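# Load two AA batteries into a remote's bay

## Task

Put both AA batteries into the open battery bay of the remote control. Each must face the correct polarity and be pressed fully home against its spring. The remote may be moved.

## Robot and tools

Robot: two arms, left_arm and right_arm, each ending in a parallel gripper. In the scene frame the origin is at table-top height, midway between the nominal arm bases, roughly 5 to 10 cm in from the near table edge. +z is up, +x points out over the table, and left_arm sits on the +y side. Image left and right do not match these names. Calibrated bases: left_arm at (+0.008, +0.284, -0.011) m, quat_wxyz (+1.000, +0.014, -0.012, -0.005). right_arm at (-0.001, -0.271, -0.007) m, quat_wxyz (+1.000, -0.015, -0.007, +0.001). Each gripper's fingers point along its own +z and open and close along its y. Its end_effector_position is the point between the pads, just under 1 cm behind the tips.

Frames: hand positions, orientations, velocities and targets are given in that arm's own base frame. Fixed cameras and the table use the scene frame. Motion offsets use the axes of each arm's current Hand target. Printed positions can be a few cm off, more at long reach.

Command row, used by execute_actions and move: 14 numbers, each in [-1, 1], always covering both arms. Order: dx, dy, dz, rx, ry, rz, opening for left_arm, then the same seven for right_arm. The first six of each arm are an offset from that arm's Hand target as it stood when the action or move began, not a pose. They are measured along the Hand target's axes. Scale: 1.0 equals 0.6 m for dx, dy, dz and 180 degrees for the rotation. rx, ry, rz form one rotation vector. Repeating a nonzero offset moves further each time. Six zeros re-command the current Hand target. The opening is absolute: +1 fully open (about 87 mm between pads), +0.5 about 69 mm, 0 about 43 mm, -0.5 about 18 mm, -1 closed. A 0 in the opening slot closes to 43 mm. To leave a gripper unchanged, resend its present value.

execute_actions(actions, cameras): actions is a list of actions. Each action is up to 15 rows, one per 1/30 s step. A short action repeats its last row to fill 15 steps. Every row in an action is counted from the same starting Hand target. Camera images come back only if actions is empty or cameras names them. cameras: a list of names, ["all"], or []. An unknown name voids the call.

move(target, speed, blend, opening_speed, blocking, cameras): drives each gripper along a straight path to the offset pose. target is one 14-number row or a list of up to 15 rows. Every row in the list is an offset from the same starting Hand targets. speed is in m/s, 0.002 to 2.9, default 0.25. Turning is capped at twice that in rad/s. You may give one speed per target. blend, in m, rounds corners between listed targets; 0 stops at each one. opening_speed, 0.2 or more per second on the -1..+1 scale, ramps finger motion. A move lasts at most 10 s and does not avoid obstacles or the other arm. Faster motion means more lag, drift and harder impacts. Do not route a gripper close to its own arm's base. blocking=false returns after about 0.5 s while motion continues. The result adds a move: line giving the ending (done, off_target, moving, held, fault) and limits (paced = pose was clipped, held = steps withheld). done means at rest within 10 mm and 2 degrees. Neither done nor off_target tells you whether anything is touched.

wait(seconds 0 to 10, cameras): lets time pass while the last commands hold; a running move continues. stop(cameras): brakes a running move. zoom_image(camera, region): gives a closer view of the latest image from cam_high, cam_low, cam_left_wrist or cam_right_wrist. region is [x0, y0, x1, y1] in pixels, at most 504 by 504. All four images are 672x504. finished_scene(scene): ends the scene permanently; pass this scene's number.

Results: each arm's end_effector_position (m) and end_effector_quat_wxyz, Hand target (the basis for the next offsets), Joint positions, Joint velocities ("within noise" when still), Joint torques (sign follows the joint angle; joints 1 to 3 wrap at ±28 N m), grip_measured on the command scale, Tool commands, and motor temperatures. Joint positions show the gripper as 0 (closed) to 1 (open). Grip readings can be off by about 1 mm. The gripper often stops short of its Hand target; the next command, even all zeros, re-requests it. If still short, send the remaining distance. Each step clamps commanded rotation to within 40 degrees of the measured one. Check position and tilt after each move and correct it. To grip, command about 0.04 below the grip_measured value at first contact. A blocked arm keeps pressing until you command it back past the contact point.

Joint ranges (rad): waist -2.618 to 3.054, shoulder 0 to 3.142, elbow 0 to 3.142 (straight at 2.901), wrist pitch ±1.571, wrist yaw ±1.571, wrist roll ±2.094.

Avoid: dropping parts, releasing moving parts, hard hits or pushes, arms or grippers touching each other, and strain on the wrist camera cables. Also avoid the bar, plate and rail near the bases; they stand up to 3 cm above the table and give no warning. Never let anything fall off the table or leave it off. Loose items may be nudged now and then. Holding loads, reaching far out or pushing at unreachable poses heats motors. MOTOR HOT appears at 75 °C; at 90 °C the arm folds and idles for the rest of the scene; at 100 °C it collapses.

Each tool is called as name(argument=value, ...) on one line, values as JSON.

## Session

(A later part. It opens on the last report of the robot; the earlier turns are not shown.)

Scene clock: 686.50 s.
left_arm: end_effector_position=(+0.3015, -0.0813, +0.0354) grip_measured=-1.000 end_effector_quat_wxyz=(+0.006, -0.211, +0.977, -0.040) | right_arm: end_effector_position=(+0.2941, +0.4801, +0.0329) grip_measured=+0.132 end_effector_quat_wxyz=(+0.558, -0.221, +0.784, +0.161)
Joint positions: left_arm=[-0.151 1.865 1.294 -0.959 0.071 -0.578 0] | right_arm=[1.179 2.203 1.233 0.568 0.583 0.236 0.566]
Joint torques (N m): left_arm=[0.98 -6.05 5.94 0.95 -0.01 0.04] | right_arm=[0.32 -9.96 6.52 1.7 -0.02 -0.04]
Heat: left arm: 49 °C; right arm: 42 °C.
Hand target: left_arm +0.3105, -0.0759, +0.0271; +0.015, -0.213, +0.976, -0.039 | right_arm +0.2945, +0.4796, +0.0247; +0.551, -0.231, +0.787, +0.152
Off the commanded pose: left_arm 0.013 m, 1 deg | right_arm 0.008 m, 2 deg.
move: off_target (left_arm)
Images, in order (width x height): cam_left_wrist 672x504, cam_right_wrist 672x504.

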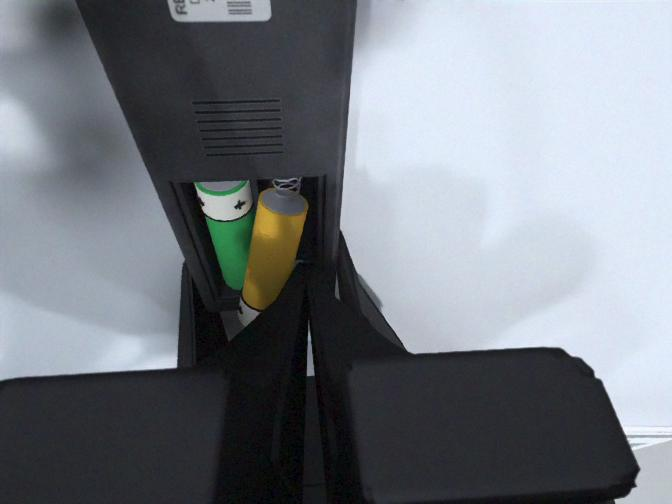

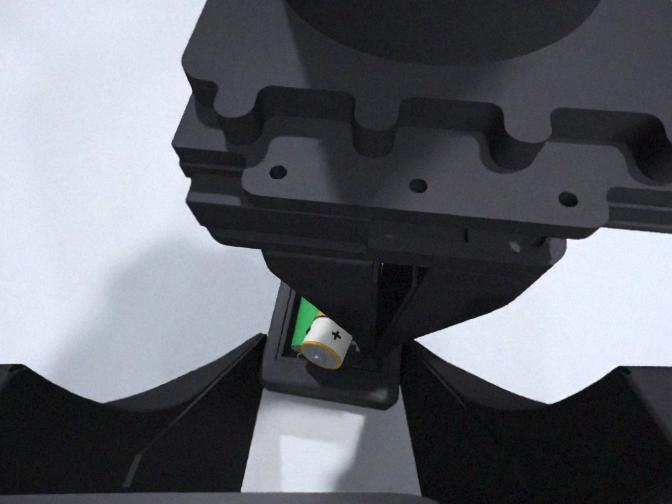

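move(target=[[0.02,-0.01,-0.06,0,0,0,-1,0,0,0,0,0,0,-0.15],[0.02,0.042,-0.06,0,0,0,-1,0,0,0,0,0,0,-0.15],[0.02,0.042,-0.032,0,0,0,-1,0,0,0,0,0,0,-0.15]], speed=0.08, cameras=["cam_right_wrist","cam_left_wrist"])

zoom_image(camera="cam_right_wrist", region=[220, 160, 460, 420])

Scene clock: 692.53 s.
left_arm: end_effector_position=(+0.2845, -0.0591, +0.0427) grip_measured=-1.000 end_effector_quat_wxyz=(+0.002, -0.217, +0.976, -0.038) | right_arm: end_effector_position=(+0.2941, +0.4801, +0.0329) grip_measured=+0.132 end_effector_quat_wxyz=(+0.558, -0.221, +0.784, +0.161)
Joint positions: left_arm=[-0.09 1.795 1.233 -0.982 0.071 -0.527 0] | right_arm=[1.179 2.203 1.233 0.568 0.583 0.236 0.566]
Joint torques (N m): left_arm=[0.01 -8.44 5.34 0.72 0.02 0.02] | right_arm=[0.34 -9.96 6.52 1.7 -0.02 -0.05]
Heat: left arm: 48 °C; right arm: 42 °C.
Hand target: left_arm +0.2883, -0.0568, +0.0441; +0.015, -0.214, +0.976, -0.039 | right_arm +0.2945, +0.4796, +0.0247; +0.551, -0.231, +0.787, +0.152
Off the commanded pose: left_arm 0.005 m, 2 deg | right_arm 0.008 m, 2 deg.
move: done
Images, in order (width x height): cam_left_wrist 672x504, cam_right_wrist 672x504.

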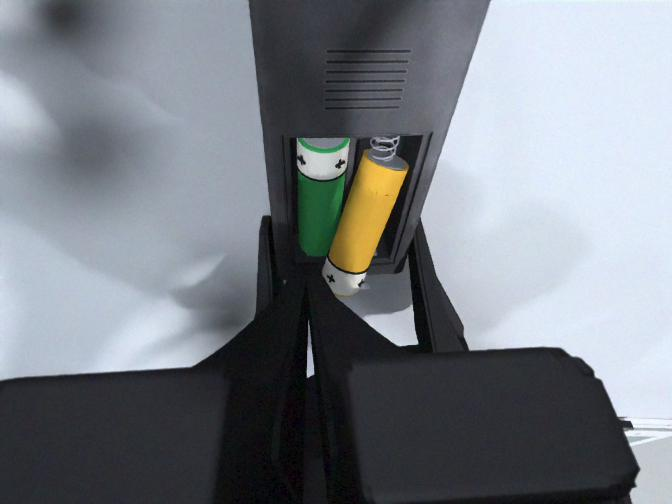

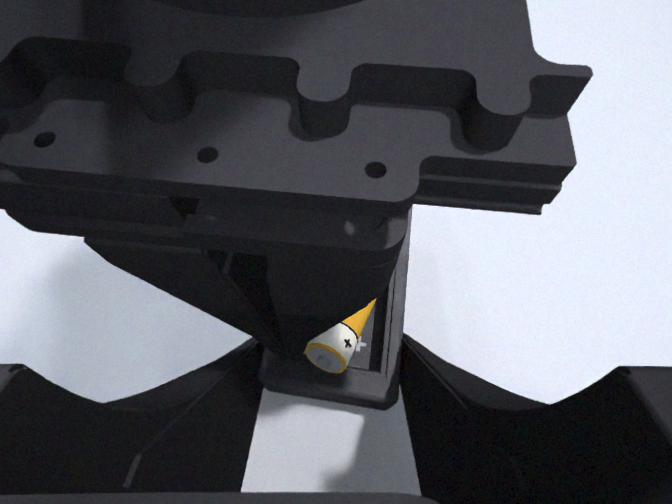

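Scaled by 1.938.

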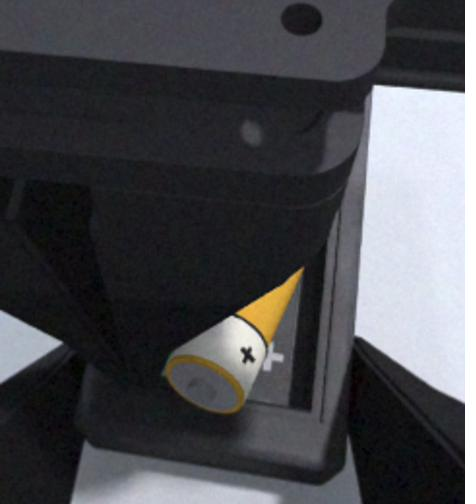

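move(target=[-0.006,-0.03,0.004,0,0,0,-1,0,0,0,0,0,0,-0.15], speed=0.05, cameras=["cam_right_wrist","cam_left_wrist"])

Scene clock: 695.40 s.
left_arm: end_effector_position=(+0.2881, -0.0705, +0.0415) grip_measured=-1.000 end_effector_quat_wxyz=(+0.001, -0.209, +0.977, -0.038) | right_arm: end_effector_position=(+0.2941, +0.4801, +0.0329) grip_measured=+0.132 end_effector_quat_wxyz=(+0.558, -0.221, +0.784, +0.161)
Joint positions: left_arm=[-0.125 1.816 1.254 -0.982 0.071 -0.548 0] | right_arm=[1.179 2.203 1.233 0.568 0.583 0.236 0.566]
Joint torques (N m): left_arm=[-0.73 -6.64 8.13 0.78 -0.03 -0.23] | right_arm=[0.32 -9.96 6.49 1.7 -0.02 -0.04]
Heat: left arm: 48 °C; right arm: 42 °C.
Hand target: left_arm +0.2991, -0.0718, +0.0432; +0.015, -0.213, +0.976, -0.039 | right_arm +0.2945, +0.4796, +0.0247; +0.551, -0.231, +0.787, +0.152
Off the commanded pose: left_arm 0.011 m, 2 deg | right_arm 0.008 m, 2 deg.
move: off_target (left_arm)
Images, in order (width x height): cam_left_wrist 672x504, cam_right_wrist 672x504.

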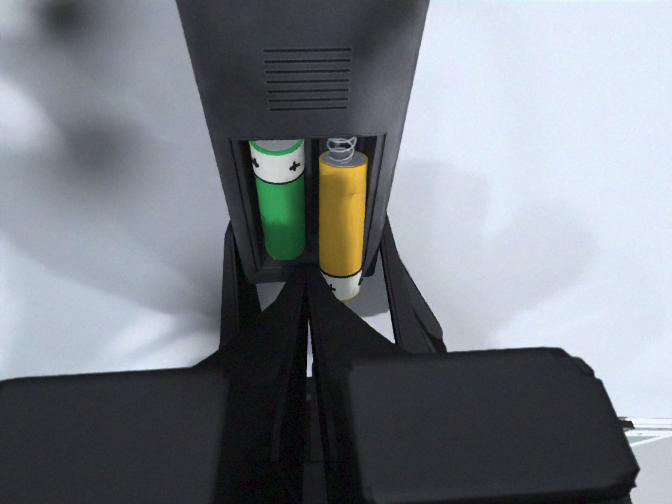

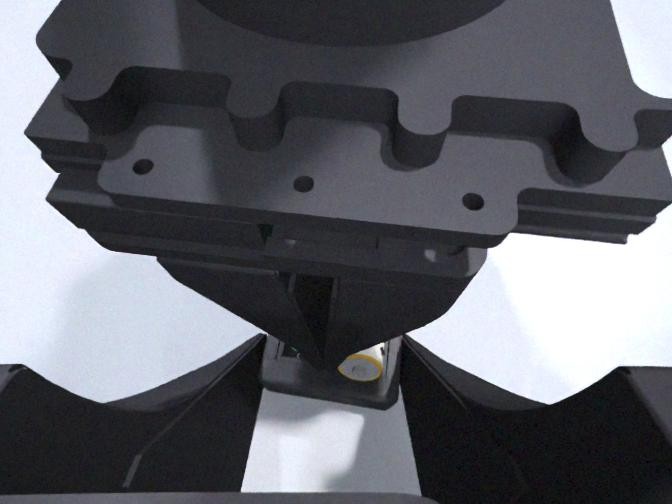

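move(target=[[0.015,0.008,-0.055,0,0.05,0,-1,0,0,0,0,0,0,-0.15],[0.0,-0.017,-0.05,0,0.05,0,-0.35,0,0,0,0,0,0,-0.15],[0.0,-0.017,-0.001,0,0.05,0,-0.35,0,0,0,0,0,0,-0.15]], speed=0.08, cameras=["cam_right_wrist","cam_left_wrist"])

Scene clock: 703.80 s.
left_arm: end_effector_position=(+0.2999, -0.0768, +0.0485) grip_measured=-0.350 end_effector_quat_wxyz=(-0.064, -0.205, +0.975, -0.048) | right_arm: end_effector_position=(+0.2941, +0.4801, +0.0329) grip_measured=+0.132 end_effector_quat_wxyz=(+0.558, -0.221, +0.784, +0.161)
Joint positions: left_arm=[-0.11 1.968 1.457 -1.152 0.131 -0.519 0.325] | right_arm=[1.179 2.203 1.233 0.568 0.583 0.236 0.566]
Joint torques (N m): left_arm=[-0.5 -7.9 5.2 0.57 0.3 -0.22] | right_arm=[0.32 -9.95 6.52 1.7 -0.02 -0.04]
Heat: left arm: 47 °C; right arm: 42 °C.
Hand target: left_arm +0.3034, -0.0810, +0.0446; -0.062, -0.210, +0.974, -0.055 | right_arm +0.2945, +0.4796, +0.0247; +0.551, -0.231, +0.787, +0.152
Off the commanded pose: left_arm 0.007 m, 1 deg | right_arm 0.008 m, 2 deg.
move: done
Images, in order (width x height): cam_left_wrist 672x504, cam_right_wrist 672x504.

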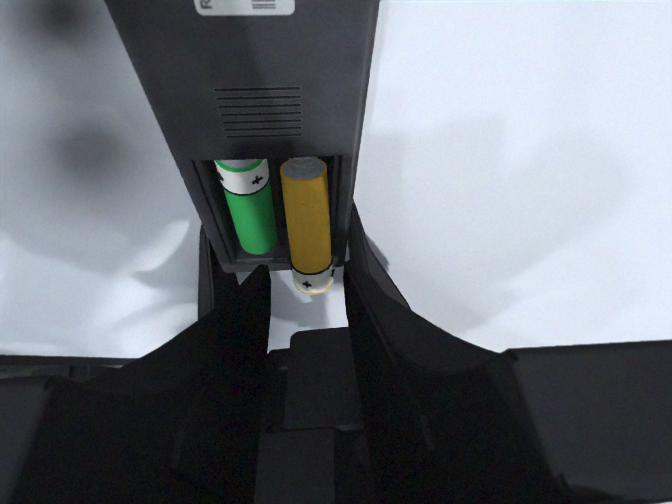

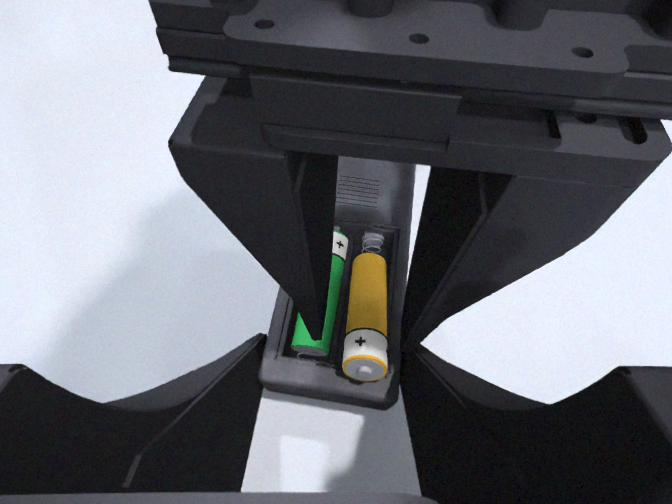

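move(target=[[0.0,0.001,0.011,0,0,0,-0.35,0,0,0,0,0,0,-0.15],[0.0,0.001,0.011,0,0,0,-0.8,0,0,0,0,0,0,-0.15],[-0.045,-0.003,-0.006,0,0.02,0,-0.8,0,0,0,0,0,0,-0.15]], speed=0.05, opening_speed=0.6, cameras=["cam_right_wrist"])

zoom_image(camera="cam_right_wrist", region=[220, 160, 460, 420])

Scene clock: 709.73 s.
left_arm: end_effector_position=(+0.3075, -0.0755, +0.0478) grip_measured=-0.635 end_effector_quat_wxyz=(-0.125, -0.207, +0.969, -0.051) | right_arm: end_effector_position=(+0.2941, +0.4801, +0.0329) grip_measured=+0.132 end_effector_quat_wxyz=(+0.558, -0.221, +0.784, +0.161)
Joint positions: left_arm=[-0.085 2.11 1.622 -1.295 0.17 -0.488 0.183] | right_arm=[1.179 2.203 1.233 0.568 0.583 0.236 0.566]
Joint torques (N m): left_arm=[1.16 -8.64 8.46 0.59 0.13 0.06] | right_arm=[0.34 -9.95 6.52 1.71 -0.02 -0.05]
Heat: left arm: 47 °C; right arm: 42 °C.
Hand target: left_arm +0.3289, -0.0713, +0.0445; -0.092, -0.208, +0.972, -0.062 | right_arm +0.2945, +0.4796, +0.0247; +0.551, -0.231, +0.787, +0.152
Off the commanded pose: left_arm 0.022 m, 4 deg | right_arm 0.008 m, 2 deg.
move: off_target (left_arm)
Images, in order (width x height): cam_right_wrist 672x504.

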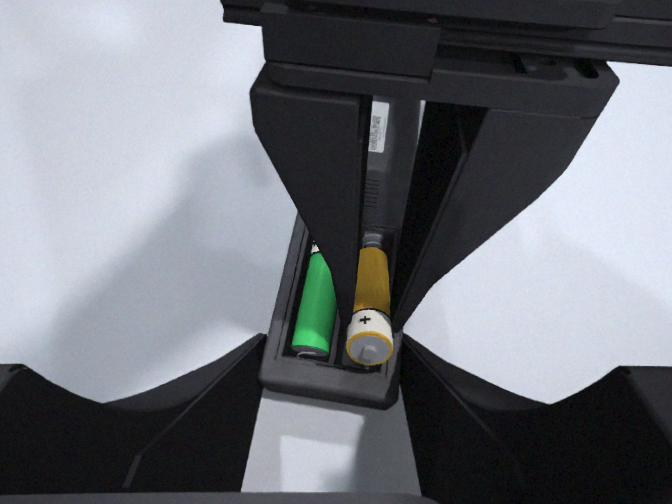

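Scaled by 1.938.

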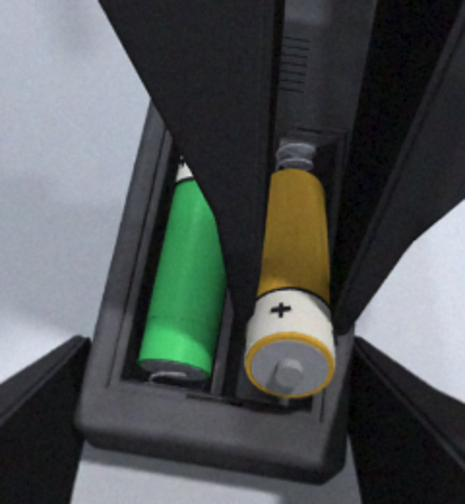

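move(target=[[-0.03,-0.004,-0.006,0,0,0,-0.85,0,0,0,0,0,0,-0.15],[-0.045,-0.004,0.016,0,-0.03,0,-0.85,0,0,0,0,0,0,-0.15]], speed=0.05, cameras=["cam_right_wrist"])

zoom_image(camera="cam_right_wrist", region=[220, 160, 460, 420])

Scene clock: 714.50 s.
left_arm: end_effector_position=(+0.3117, -0.0739, +0.0429) grip_measured=-0.635 end_effector_quat_wxyz=(-0.145, -0.210, +0.965, -0.054) | right_arm: end_effector_position=(+0.2954, +0.4793, +0.0329) grip_measured=+0.125 end_effector_quat_wxyz=(+0.558, -0.220, +0.784, +0.161)
Joint positions: left_arm=[-0.073 2.167 1.675 -1.33 0.184 -0.477 0.182] | right_arm=[1.176 2.203 1.233 0.568 0.583 0.236 0.562]
Joint torques (N m): left_arm=[0.38 -11.99 5.26 1.82 -0.54 -0.22] | right_arm=[0.54 -9.95 6.52 1.7 -0.02 -0.05]
Heat: left arm: 47 °C; right arm: 42 °C.
Hand target: left_arm +0.3526, -0.0644, +0.0297; -0.046, -0.211, +0.975, -0.052 | right_arm +0.2944, +0.4796, +0.0247; +0.551, -0.231, +0.787, +0.152
Off the commanded pose: left_arm 0.044 m, 11 deg | right_arm 0.008 m, 2 deg.
move: off_target (left_arm)
Images, in order (width x height): cam_right_wrist 672x504.

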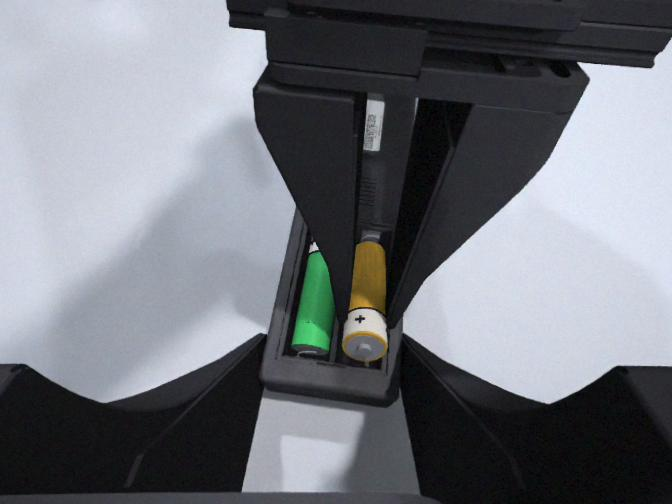

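Scaled by 1.938.

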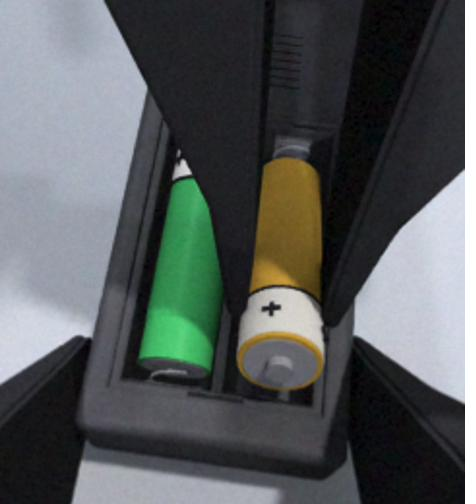

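move(target=[0,-0.003,0.02,0,-0.04,0,-0.85,0,0,0,0,0,0,-0.15], speed=0.05, cameras=["cam_right_wrist"])

zoom_image(camera="cam_right_wrist", region=[220, 160, 460, 420])

Scene clock: 719.27 s.
left_arm: end_effector_position=(+0.3094, -0.0759, +0.0397) grip_measured=-0.635 end_effector_quat_wxyz=(-0.080, -0.213, +0.972, -0.050) | right_arm: end_effector_position=(+0.2954, +0.4794, +0.0329) grip_measured=+0.125 end_effector_quat_wxyz=(+0.558, -0.220, +0.784, +0.161)
Joint positions: left_arm=[-0.097 2.039 1.513 -1.168 0.144 -0.52 0.182] | right_arm=[1.176 2.203 1.233 0.568 0.583 0.237 0.562]
Joint torques (N m): left_arm=[-0.21 -8.75 4.31 2.26 -0.7 -0.21] | right_arm=[0.55 -9.95 6.49 1.7 -0.02 -0.06]
Heat: left arm: 48 °C; right arm: 42 °C.
Hand target: left_arm +0.3525, -0.0675, +0.0180; +0.015, -0.214, +0.976, -0.039 | right_arm +0.2944, +0.4796, +0.0247; +0.551, -0.231, +0.787, +0.152
Off the commanded pose: left_arm 0.049 m, 11 deg | right_arm 0.008 m, 2 deg.
move: off_target (left_arm)
Images, in order (width x height): cam_right_wrist 672x504.

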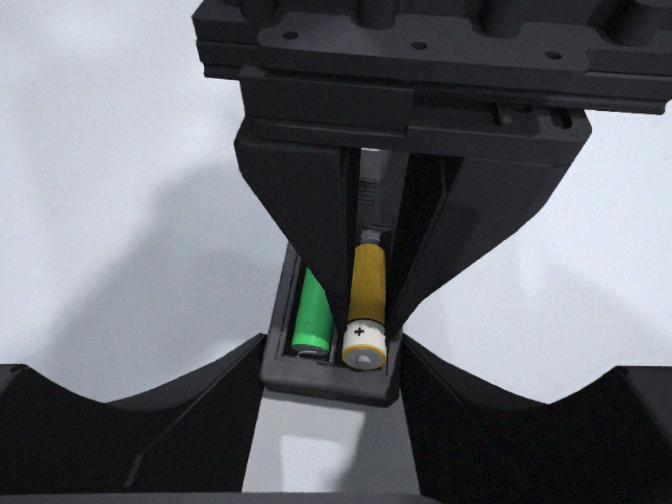

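Scaled by 1.938.

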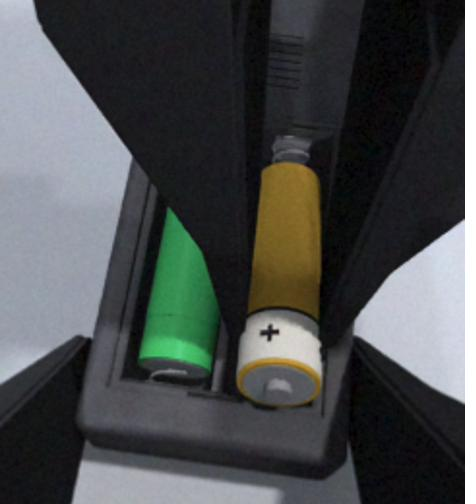

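move(target=[[0.054,0.017,0.0,0,0,0,-0.85,0,0,0,0,0,0,-0.15],[0.06,0.017,0.0,0,0,0,-0.48,0,0,0,0,0,0,-0.15],[0.066,0.017,-0.07,0,0,0,-0.48,0,0,0,0,0,0,-0.15]], speed=0.06, opening_speed=0.4, cameras=["cam_right_wrist","cam_left_wrist"])

zoom_image(camera="cam_right_wrist", region=[220, 160, 460, 420])

Scene clock: 732.17 s.
left_arm: end_effector_position=(+0.3031, -0.0738, +0.0444) grip_measured=-0.480 end_effector_quat_wxyz=(-0.009, -0.211, +0.976, -0.043) | right_arm: end_effector_position=(+0.2954, +0.4794, +0.0329) grip_measured=+0.124 end_effector_quat_wxyz=(+0.558, -0.220, +0.784, +0.161)
Joint positions: left_arm=[-0.121 1.884 1.35 -1.027 0.086 -0.547 0.26] | right_arm=[1.176 2.203 1.233 0.568 0.583 0.237 0.562]
Joint torques (N m): left_arm=[-0.46 -11.07 7.95 0.35 -0.19 -0.08] | right_arm=[0.54 -9.95 6.49 1.71 -0.02 -0.06]
Heat: left arm: 48 °C; right arm: 42 °C.
Hand target: left_arm +0.3104, -0.0719, +0.0585; +0.015, -0.214, +0.976, -0.039 | right_arm +0.2944, +0.4796, +0.0247; +0.551, -0.231, +0.787, +0.152
Off the commanded pose: left_arm 0.016 m, 3 deg | right_arm 0.008 m, 2 deg.
move: off_target (left_arm); target 2's new opening was sent with left_arm's hand 0.025 m and 4 deg from that target
Images, in order (width x height): cam_left_wrist 672x504, cam_right_wrist 672x504.

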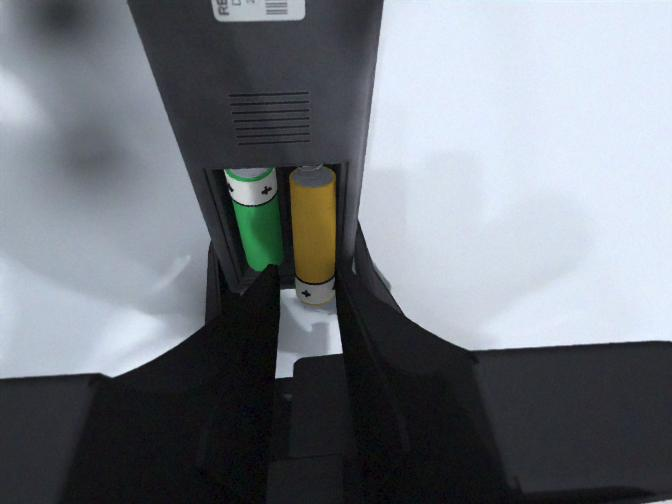

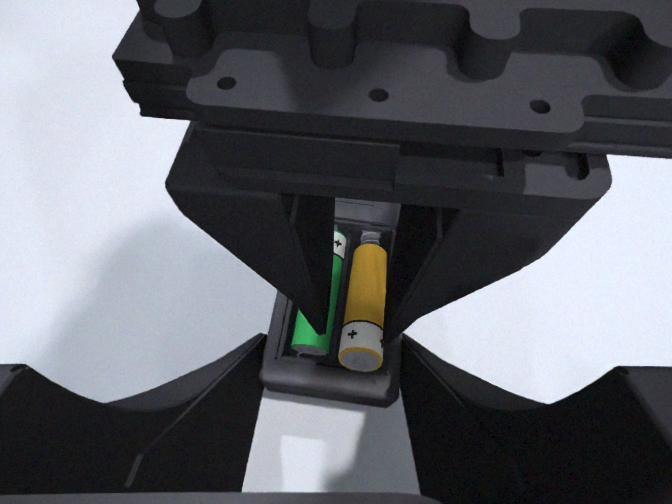

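Scaled by 1.938.

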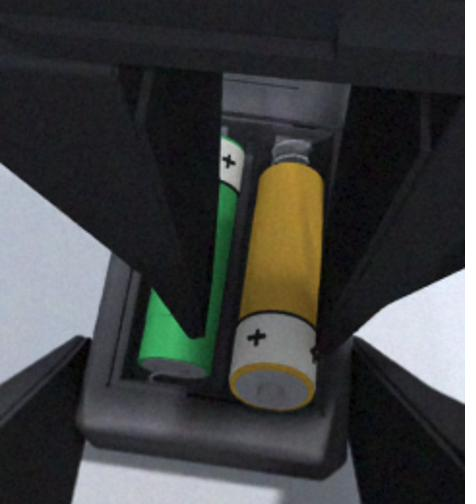

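move(target=[[0.0,-0.003,-0.02,0,0,0,-0.48,0,0,0,0,0,0,-0.15],[0.005,-0.003,-0.02,0,0,0,-1,0,0,0,0,0,0,-0.15],[0.005,-0.004,0.004,0,0,0,-1,0,0,0,0,0,0,-0.15]], speed=0.06, cameras=["cam_right_wrist","cam_left_wrist"])

Scene clock: 739.83 s.
left_arm: end_effector_position=(+0.3048, -0.0773, +0.0538) grip_measured=-1.000 end_effector_quat_wxyz=(-0.002, -0.210, +0.977, -0.044) | right_arm: end_effector_position=(+0.2954, +0.4794, +0.0329) grip_measured=+0.124 end_effector_quat_wxyz=(+0.558, -0.220, +0.784, +0.161)
Joint positions: left_arm=[-0.131 1.868 1.37 -1.047 0.085 -0.556 0] | right_arm=[1.176 2.203 1.233 0.568 0.583 0.237 0.562]
Joint torques (N m): left_arm=[-0.69 -9.42 5.39 0.73 -0.18 -0.16] | right_arm=[0.55 -9.96 6.5 1.7 -0.02 -0.06]
Heat: left arm: 49 °C; right arm: 42 °C.
Hand target: left_arm +0.3088, -0.0755, +0.0563; +0.015, -0.214, +0.976, -0.039 | right_arm +0.2944, +0.4796, +0.0247; +0.551, -0.231, +0.787, +0.152
Off the commanded pose: left_arm 0.005 m, 2 deg | right_arm 0.008 m, 2 deg.
move: done; target 2's new opening was sent with left_arm's hand 0.014 m and 3 deg from that target
Images, in order (width x height): cam_left_wrist 672x504, cam_right_wrist 672x504.

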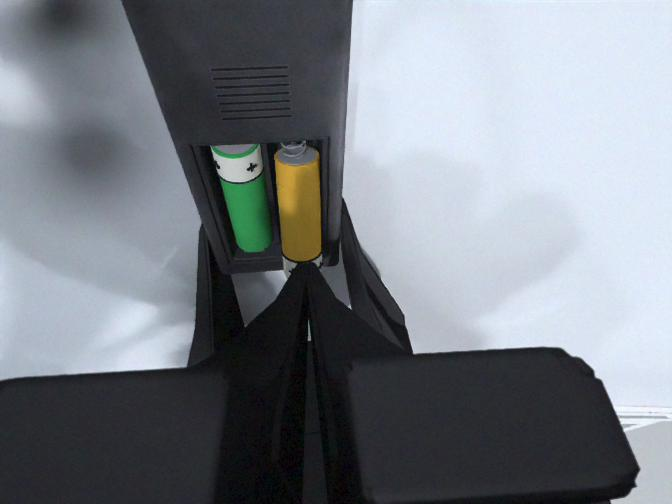

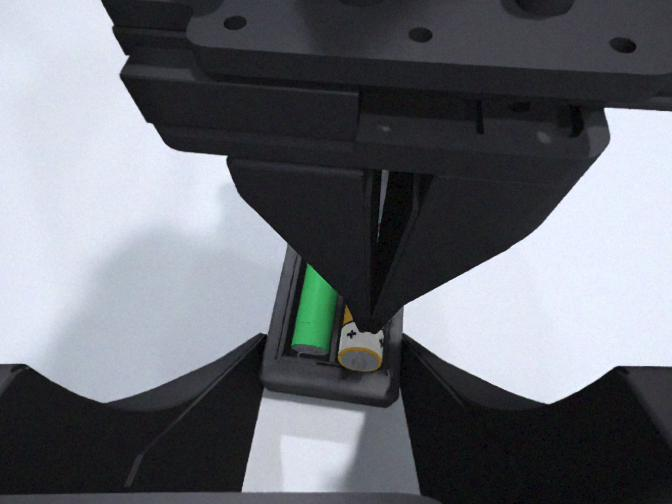

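move(target=[[0,0.006,0,0,0,0,-1,0,0,0,0,0,0,-0.15],[-0.004,0.006,0.04,0,0,0,-1,0,0,0,0,0,0,-0.15]], speed=0.05, cameras=["cam_right_wrist","cam_left_wrist"])

zoom_image(camera="cam_right_wrist", region=[220, 160, 460, 420])

Scene clock: 744.43 s.
left_arm: end_effector_position=(+0.3028, -0.0771, +0.0489) grip_measured=-1.000 end_effector_quat_wxyz=(+0.002, -0.210, +0.977, -0.046) | right_arm: end_effector_position=(+0.2954, +0.4794, +0.0329) grip_measured=+0.124 end_effector_quat_wxyz=(+0.558, -0.220, +0.784, +0.161)
Joint positions: left_arm=[-0.131 1.858 1.338 -1.016 0.085 -0.556 0] | right_arm=[1.176 2.203 1.233 0.568 0.583 0.238 0.562]
Joint torques (N m): left_arm=[-0.09 -6.37 2.93 1.36 -0.16 -0.09] | right_arm=[0.54 -9.95 6.5 1.7 -0.02 -0.07]
Heat: left arm: 49 °C; right arm: 42 °C.
Hand target: left_arm +0.3104, -0.0729, +0.0321; +0.015, -0.213, +0.976, -0.039 | right_arm +0.2944, +0.4796, +0.0247; +0.551, -0.231, +0.787, +0.152
Off the commanded pose: left_arm 0.019 m, 2 deg | right_arm 0.008 m, 2 deg.
move: off_target (left_arm)
Images, in order (width x height): cam_left_wrist 672x504, cam_right_wrist 672x504.

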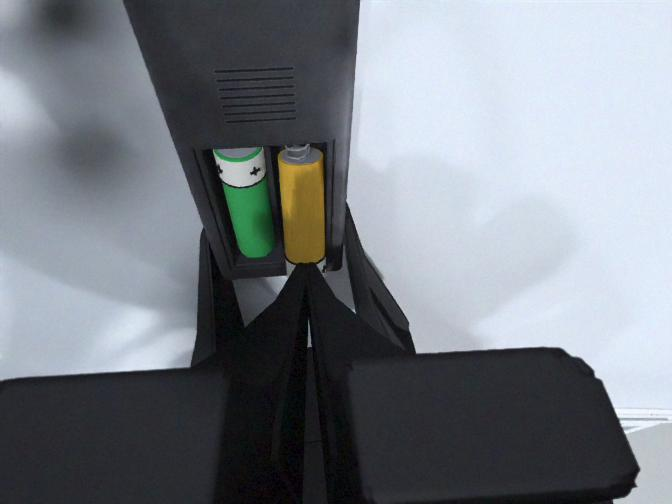

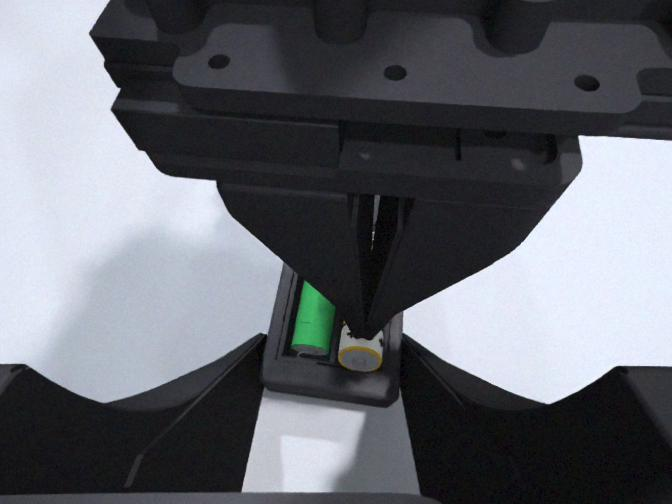

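Scaled by 1.938.

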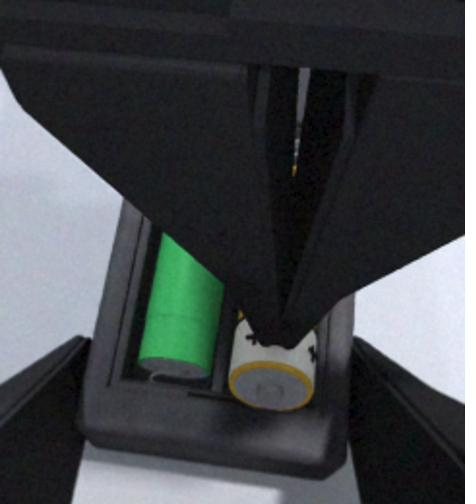

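move(target=[[0,0,0.04,0,0,0,-1,0,0,0,0,0,0,-0.15],[-0.04,0,0.045,0,0,0,-1,0,0,0,0,0,0,-0.15]], speed=0.05, cameras=["cam_right_wrist","cam_left_wrist"])

zoom_image(camera="cam_right_wrist", region=[220, 160, 460, 420])

Scene clock: 749.33 s.
left_arm: end_effector_position=(+0.3123, -0.0737, +0.0444) grip_measured=-1.000 end_effector_quat_wxyz=(-0.006, -0.216, +0.975, -0.061) | right_arm: end_effector_position=(+0.2954, +0.4794, +0.0329) grip_measured=+0.124 end_effector_quat_wxyz=(+0.558, -0.220, +0.784, +0.161)
Joint positions: left_arm=[-0.1 1.902 1.371 -1.014 0.119 -0.538 0] | right_arm=[1.176 2.203 1.233 0.568 0.583 0.238 0.562]
Joint torques (N m): left_arm=[-0.01 -1.74 3.36 1.94 -0.51 0.04] | right_arm=[0.54 -9.96 6.5 1.7 -0.02 -0.07]
Heat: left arm: 48 °C; right arm: 42 °C.
Hand target: left_arm +0.3336, -0.0646, +0.0055; +0.015, -0.213, +0.976, -0.039 | right_arm +0.2944, +0.4796, +0.0247; +0.551, -0.231, +0.787, +0.152
Off the commanded pose: left_arm 0.045 m, 4 deg | right_arm 0.008 m, 2 deg.
move: off_target (left_arm)
Images, in order (width x height): cam_left_wrist 672x504, cam_right_wrist 672x504.

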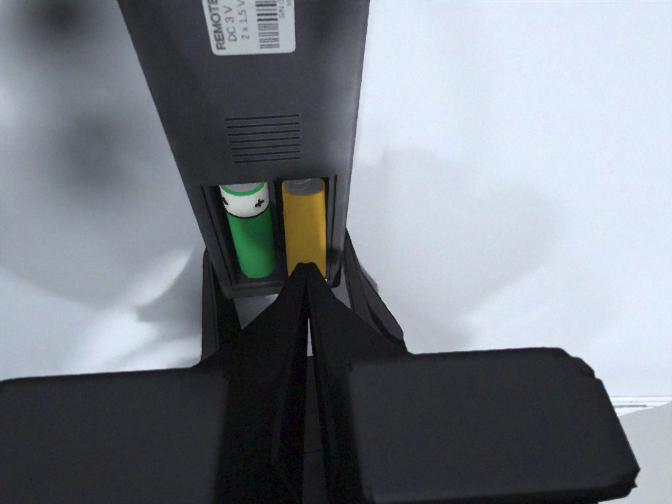

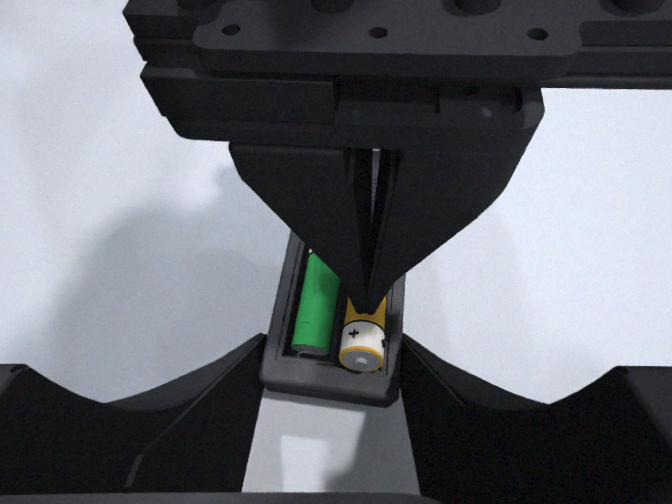

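Scaled by 1.938.

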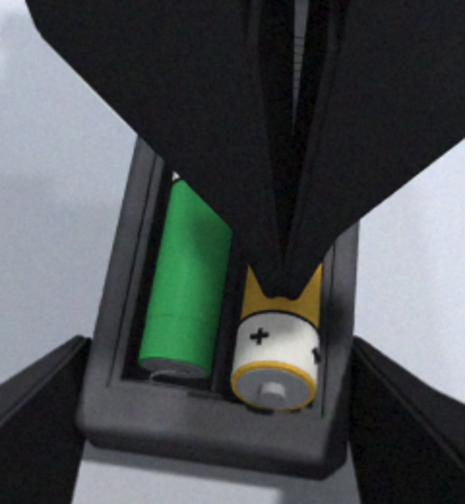

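move(target=[[0.03,0,-0.11,0,0,0,-1,0,0,0,0,0,0,-0.15],[0.09,0.002,-0.11,0,0,0,-1,0,0,0,0,0,0,-0.15],[0.09,0.002,-0.064,0,0,0,-1,0,0,0,0,0,0,-0.15]], speed=0.07, cameras=["cam_right_wrist","cam_left_wrist"])

zoom_image(camera="cam_right_wrist", region=[220, 160, 460, 420])

Scene clock: 760.10 s.
left_arm: end_effector_position=(+0.2794, -0.0854, +0.0460) grip_measured=-1.000 end_effector_quat_wxyz=(+0.007, -0.210, +0.977, -0.047) | right_arm: end_effector_position=(+0.2954, +0.4794, +0.0329) grip_measured=+0.124 end_effector_quat_wxyz=(+0.558, -0.219, +0.784, +0.161)
Joint positions: left_arm=[-0.167 1.771 1.217 -0.97 0.083 -0.593 0] | right_arm=[1.176 2.203 1.233 0.568 0.583 0.238 0.562]
Joint torques (N m): left_arm=[-0.85 -7.25 5.41 0.74 -0.19 -0.18] | right_arm=[0.53 -9.95 6.5 1.71 -0.02 -0.08]
Heat: left arm: 46 °C; right arm: 42 °C.
Hand target: left_arm +0.2823, -0.0835, +0.0430; +0.015, -0.214, +0.976, -0.039 | right_arm +0.2944, +0.4796, +0.0247; +0.551, -0.231, +0.787, +0.152
Off the commanded pose: left_arm 0.005 m, 1 deg | right_arm 0.008 m, 2 deg.
move: done
Images, in order (width x height): cam_left_wrist 672x504, cam_right_wrist 672x504.

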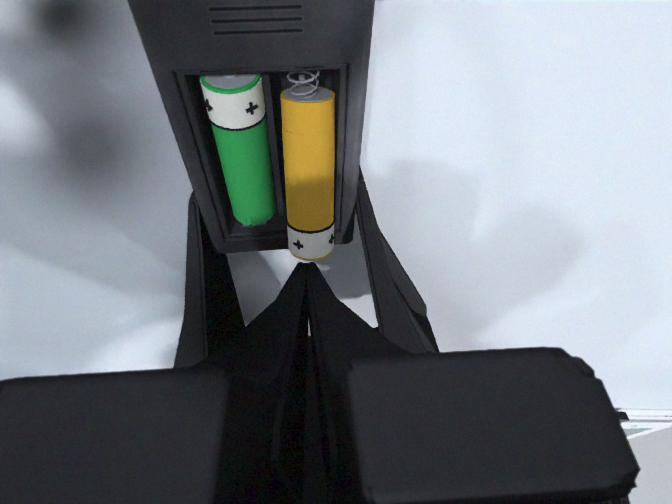

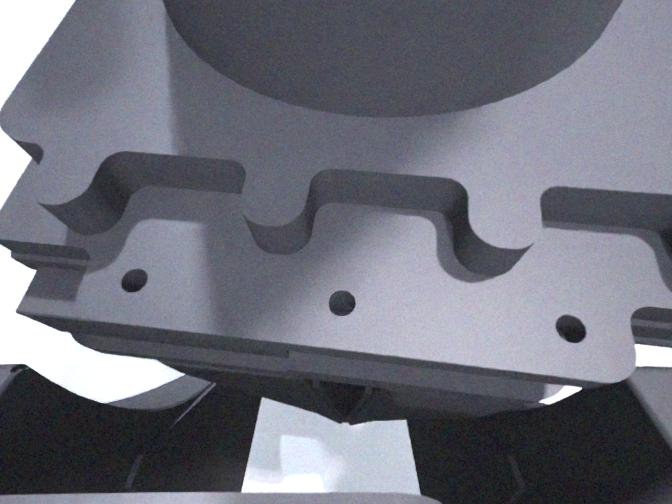

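Scaled by 1.938.

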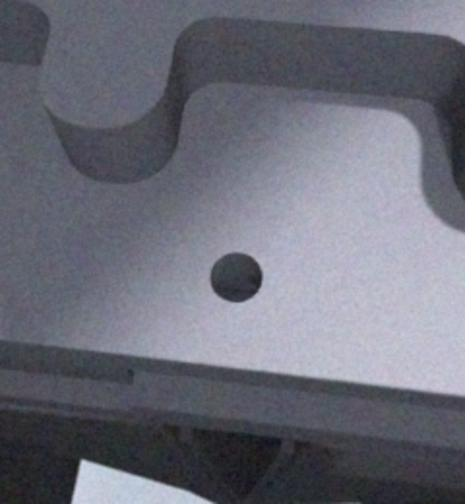

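move(target=[[-0.05,0.003,0.0,0,0,0,-1,0,0,0,0,0,0,-0.15],[-0.05,0.003,0.03,0,0,0,-1,0,0,0,0,0,0,-0.15]], speed=0.05, cameras=["cam_right_wrist","cam_left_wrist"])

zoom_image(camera="cam_right_wrist", region=[220, 160, 460, 420])

Scene clock: 764.77 s.
left_arm: end_effector_position=(+0.2819, -0.0751, +0.0389) grip_measured=-1.000 end_effector_quat_wxyz=(-0.031, -0.211, +0.976, -0.034) | right_arm: end_effector_position=(+0.2954, +0.4794, +0.0329) grip_measured=+0.124 end_effector_quat_wxyz=(+0.558, -0.220, +0.784, +0.161)
Joint positions: left_arm=[-0.133 1.859 1.287 -1.035 0.085 -0.558 0] | right_arm=[1.176 2.203 1.233 0.568 0.583 0.238 0.562]
Joint torques (N m): left_arm=[0.58 -6.06 5.49 1.64 -0.13 -0.05] | right_arm=[0.57 -9.96 6.5 1.71 -0.02 -0.07]
Heat: left arm: 46 °C; right arm: 42 °C.
Hand target: left_arm +0.3095, -0.0705, +0.0253; +0.015, -0.213, +0.976, -0.039 | right_arm +0.2944, +0.4796, +0.0247; +0.551, -0.231, +0.787, +0.152
Off the commanded pose: left_arm 0.031 m, 5 deg | right_arm 0.008 m, 2 deg.
move: off_target (left_arm)
Images, in order (width x height): cam_left_wrist 672x504, cam_right_wrist 672x504.

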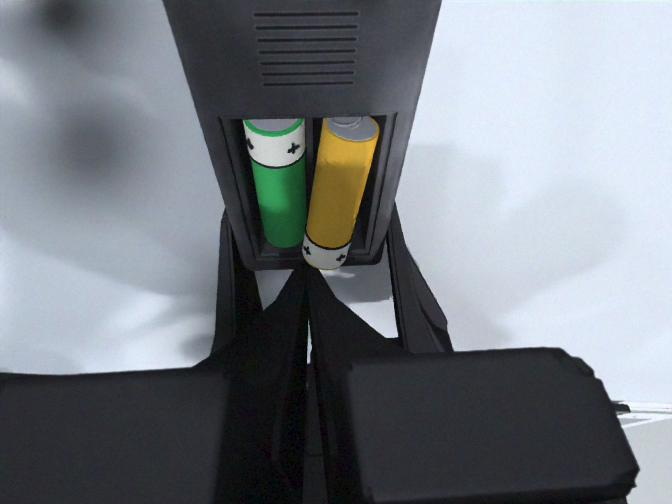

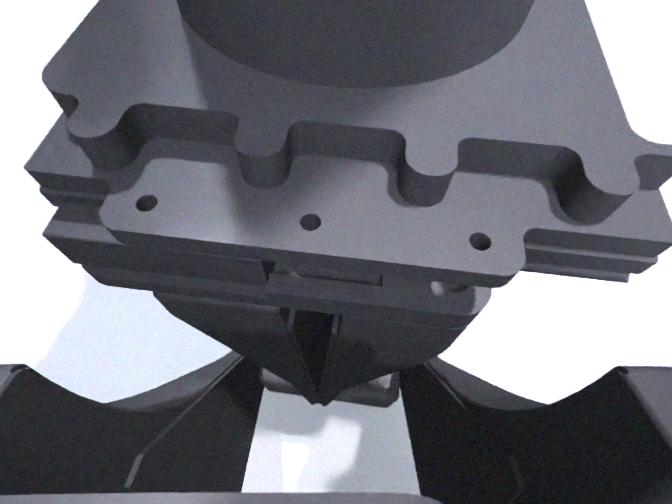

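Scaled by 1.938.

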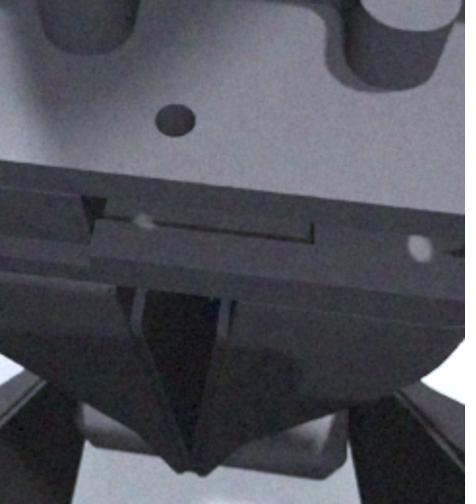

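move(target=[[0,-0.03,-0.015,0,0,0,-1,0,0,0,0,0,0,-0.15],[-0.01,-0.03,0.01,0,0,0,-1,0,0,0,0,0,0,-0.15]], speed=0.05, cameras=["cam_left_wrist","cam_right_wrist"])

Scene clock: 768.57 s.
left_arm: end_effector_position=(+0.2882, -0.0868, +0.0387) grip_measured=-1.000 end_effector_quat_wxyz=(-0.034, -0.207, +0.977, -0.033) | right_arm: end_effector_position=(+0.2954, +0.4794, +0.0329) grip_measured=+0.124 end_effector_quat_wxyz=(+0.558, -0.220, +0.784, +0.161)
Joint positions: left_arm=[-0.166 1.893 1.331 -1.047 0.086 -0.582 0] | right_arm=[1.176 2.203 1.233 0.568 0.583 0.238 0.562]
Joint torques (N m): left_arm=[0.51 -4.83 6.78 1.76 -0.15 -0.17] | right_arm=[0.54 -9.96 6.49 1.71 -0.02 -0.07]
Heat: left arm: 45 °C; right arm: 42 °C.
Hand target: left_arm +0.3228, -0.0848, +0.0208; +0.015, -0.214, +0.976, -0.039 | right_arm +0.2944, +0.4796, +0.0247; +0.551, -0.231, +0.787, +0.152
Off the commanded pose: left_arm 0.039 m, 6 deg | right_arm 0.008 m, 2 deg.
move: off_target (left_arm)
Images, in order (width x height): cam_left_wrist 672x504, cam_right_wrist 672x504.

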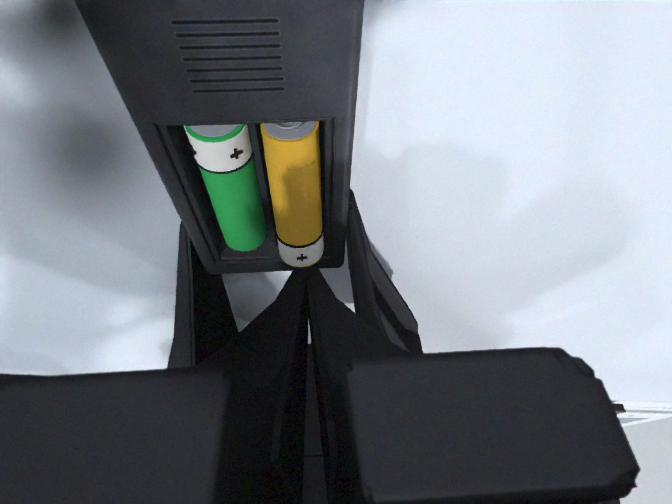

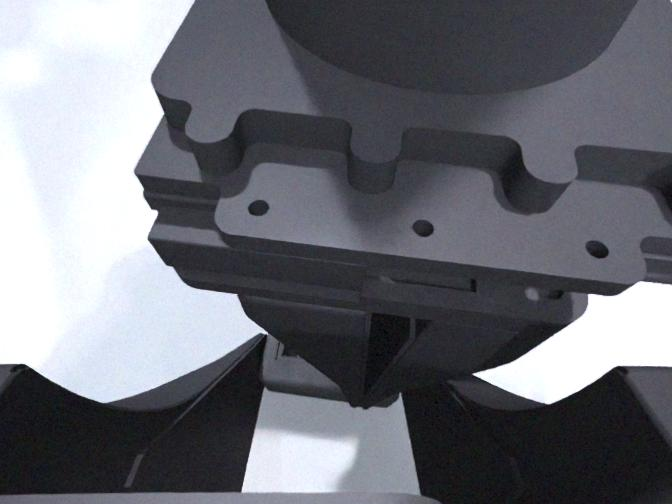

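move(target=[[-0.0,0.0,-0.042,0,0,0,-1,0,0,0,0,0,0,-0.15],[-0.0,0.0,0.02,0,0,0,-1,0,0,0,0,0,0,-0.15]], speed=0.08, cameras=["cam_left_wrist","cam_right_wrist"])

zoom_image(camera="cam_right_wrist", region=[220, 160, 460, 420])

Scene clock: 774.07 s.
left_arm: end_effector_position=(+0.3120, -0.0878, +0.0375) grip_measured=-1.000 end_effector_quat_wxyz=(+0.003, -0.208, +0.977, -0.044) | right_arm: end_effector_position=(+0.2954, +0.4794, +0.0329) grip_measured=+0.124 end_effector_quat_wxyz=(+0.558, -0.220, +0.784, +0.161)
Joint positions: left_arm=[-0.161 1.909 1.359 -0.984 0.08 -0.582 0] | right_arm=[1.176 2.203 1.233 0.568 0.583 0.238 0.562]
Joint torques (N m): left_arm=[-0.2 -4.72 1.85 1.76 -0.16 -0.12] | right_arm=[0.54 -9.95 6.52 1.7 -0.02 -0.07]
Motor temperatures (°C): left_arm=[22 44 35 26 21 21 24] | right_arm=[24 42 33 28 22 22 26]
Heat: left arm: 44 °C; right arm: 42 °C.
Hand target: left_arm +0.3234, -0.0856, +0.0089; +0.015, -0.214, +0.976, -0.039 | right_arm +0.2944, +0.4796, +0.0248; +0.551, -0.231, +0.787, +0.152
Off the commanded pose: left_arm 0.031 m, 2 deg | right_arm 0.008 m, 2 deg.
move: off_target (left_arm)
Images, in order (width x height): cam_left_wrist 672x504, cam_right_wrist 672x504.

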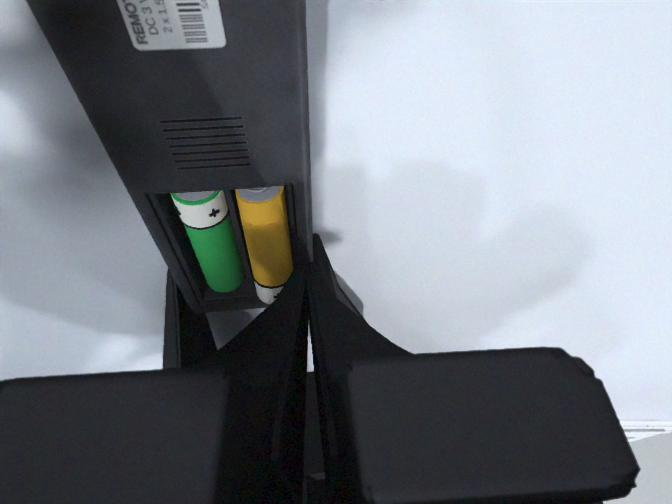

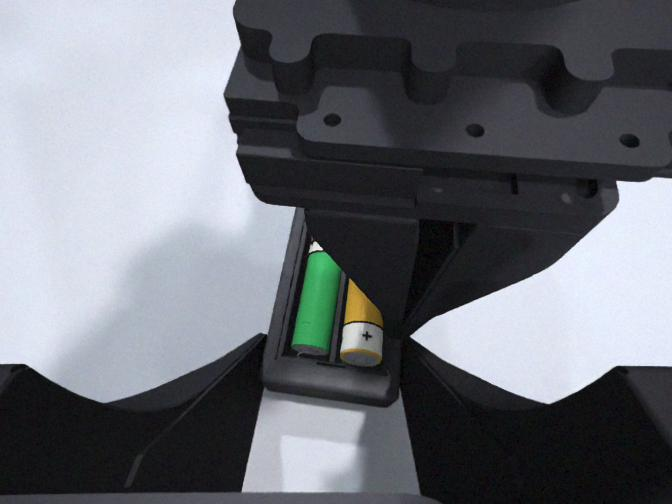

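Scaled by 1.938.

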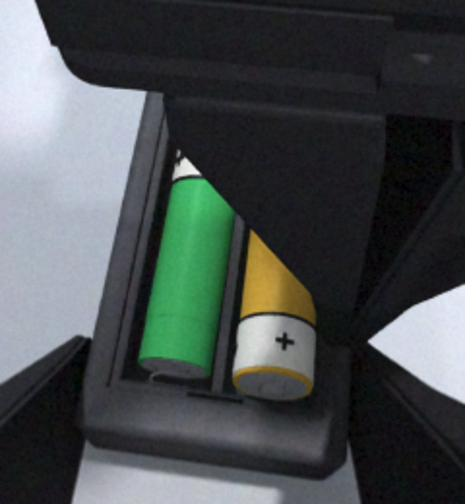

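move(target=[[0.01,0.0,-0.09,0,0,0,-1,0,0,0,0,0,0,-0.15],[0.015,0.019,-0.09,0,0,0,-1,0,0,0,0,0,0,-0.15],[0.015,0.019,-0.01,0,0,0,-1,0,0,0,0,0,0,-0.15],[0.0,0.019,0.02,0,0,0,-1,0,0,0,0,0,0,-0.15]], speed=0.07, cameras=["cam_left_wrist","cam_right_wrist"])

zoom_image(camera="cam_right_wrist", region=[220, 160, 460, 420])

Scene clock: 781.43 s.
left_arm: end_effector_position=(+0.3035, -0.0816, +0.0363) grip_measured=-1.000 end_effector_quat_wxyz=(+0.003, -0.215, +0.975, -0.054) | right_arm: end_effector_position=(+0.2954, +0.4794, +0.0329) grip_measured=+0.124 end_effector_quat_wxyz=(+0.558, -0.220, +0.784, +0.161)
Joint positions: left_arm=[-0.136 1.869 1.298 -0.957 0.099 -0.572 0] | right_arm=[1.176 2.203 1.233 0.568 0.583 0.238 0.562]
Joint torques (N m): left_arm=[-0.21 -1.39 2.09 2.05 -0.3 -0.09] | right_arm=[0.53 -9.96 6.5 1.71 -0.02 -0.07]
Heat: left arm: 44 °C; right arm: 42 °C.
Hand target: left_arm +0.3191, -0.0761, -0.0040; +0.015, -0.214, +0.976, -0.039 | right_arm +0.2944, +0.4796, +0.0248; +0.551, -0.231, +0.787, +0.152
Off the commanded pose: left_arm 0.044 m, 2 deg | right_arm 0.008 m, 2 deg.
move: off_target (left_arm)
Images, in order (width x height): cam_left_wrist 672x504, cam_right_wrist 672x504.

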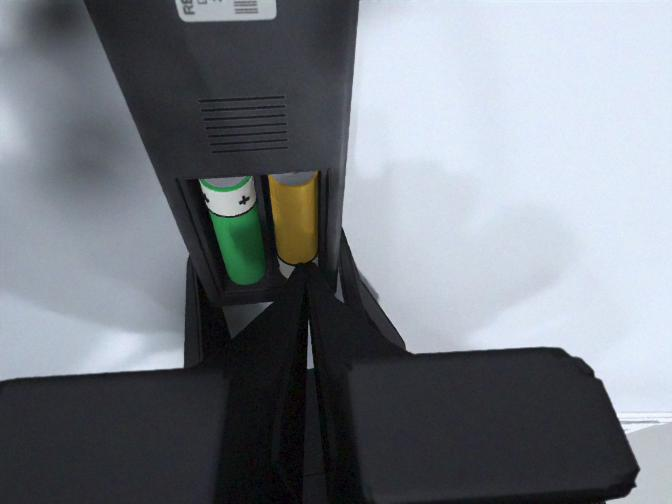

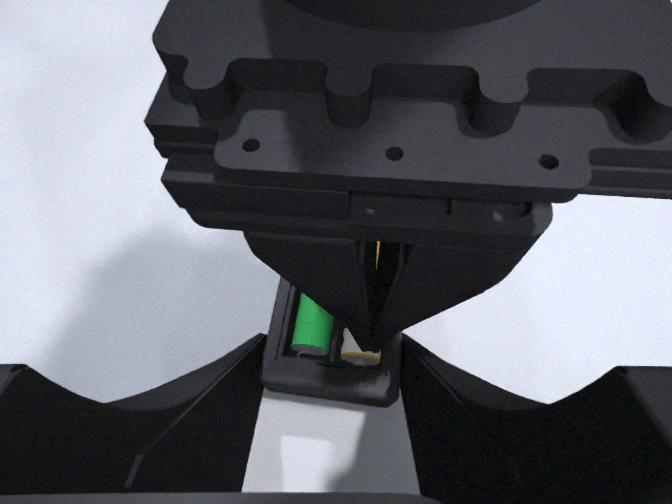

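Scaled by 1.938.

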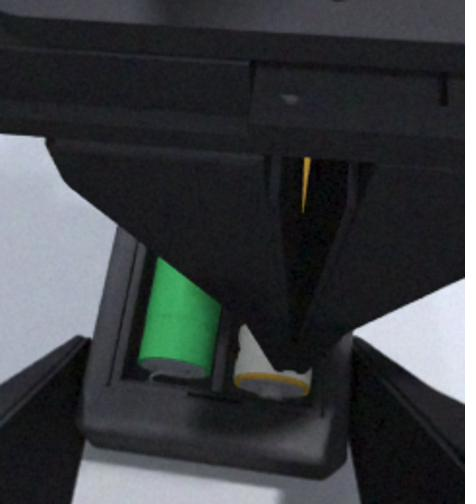

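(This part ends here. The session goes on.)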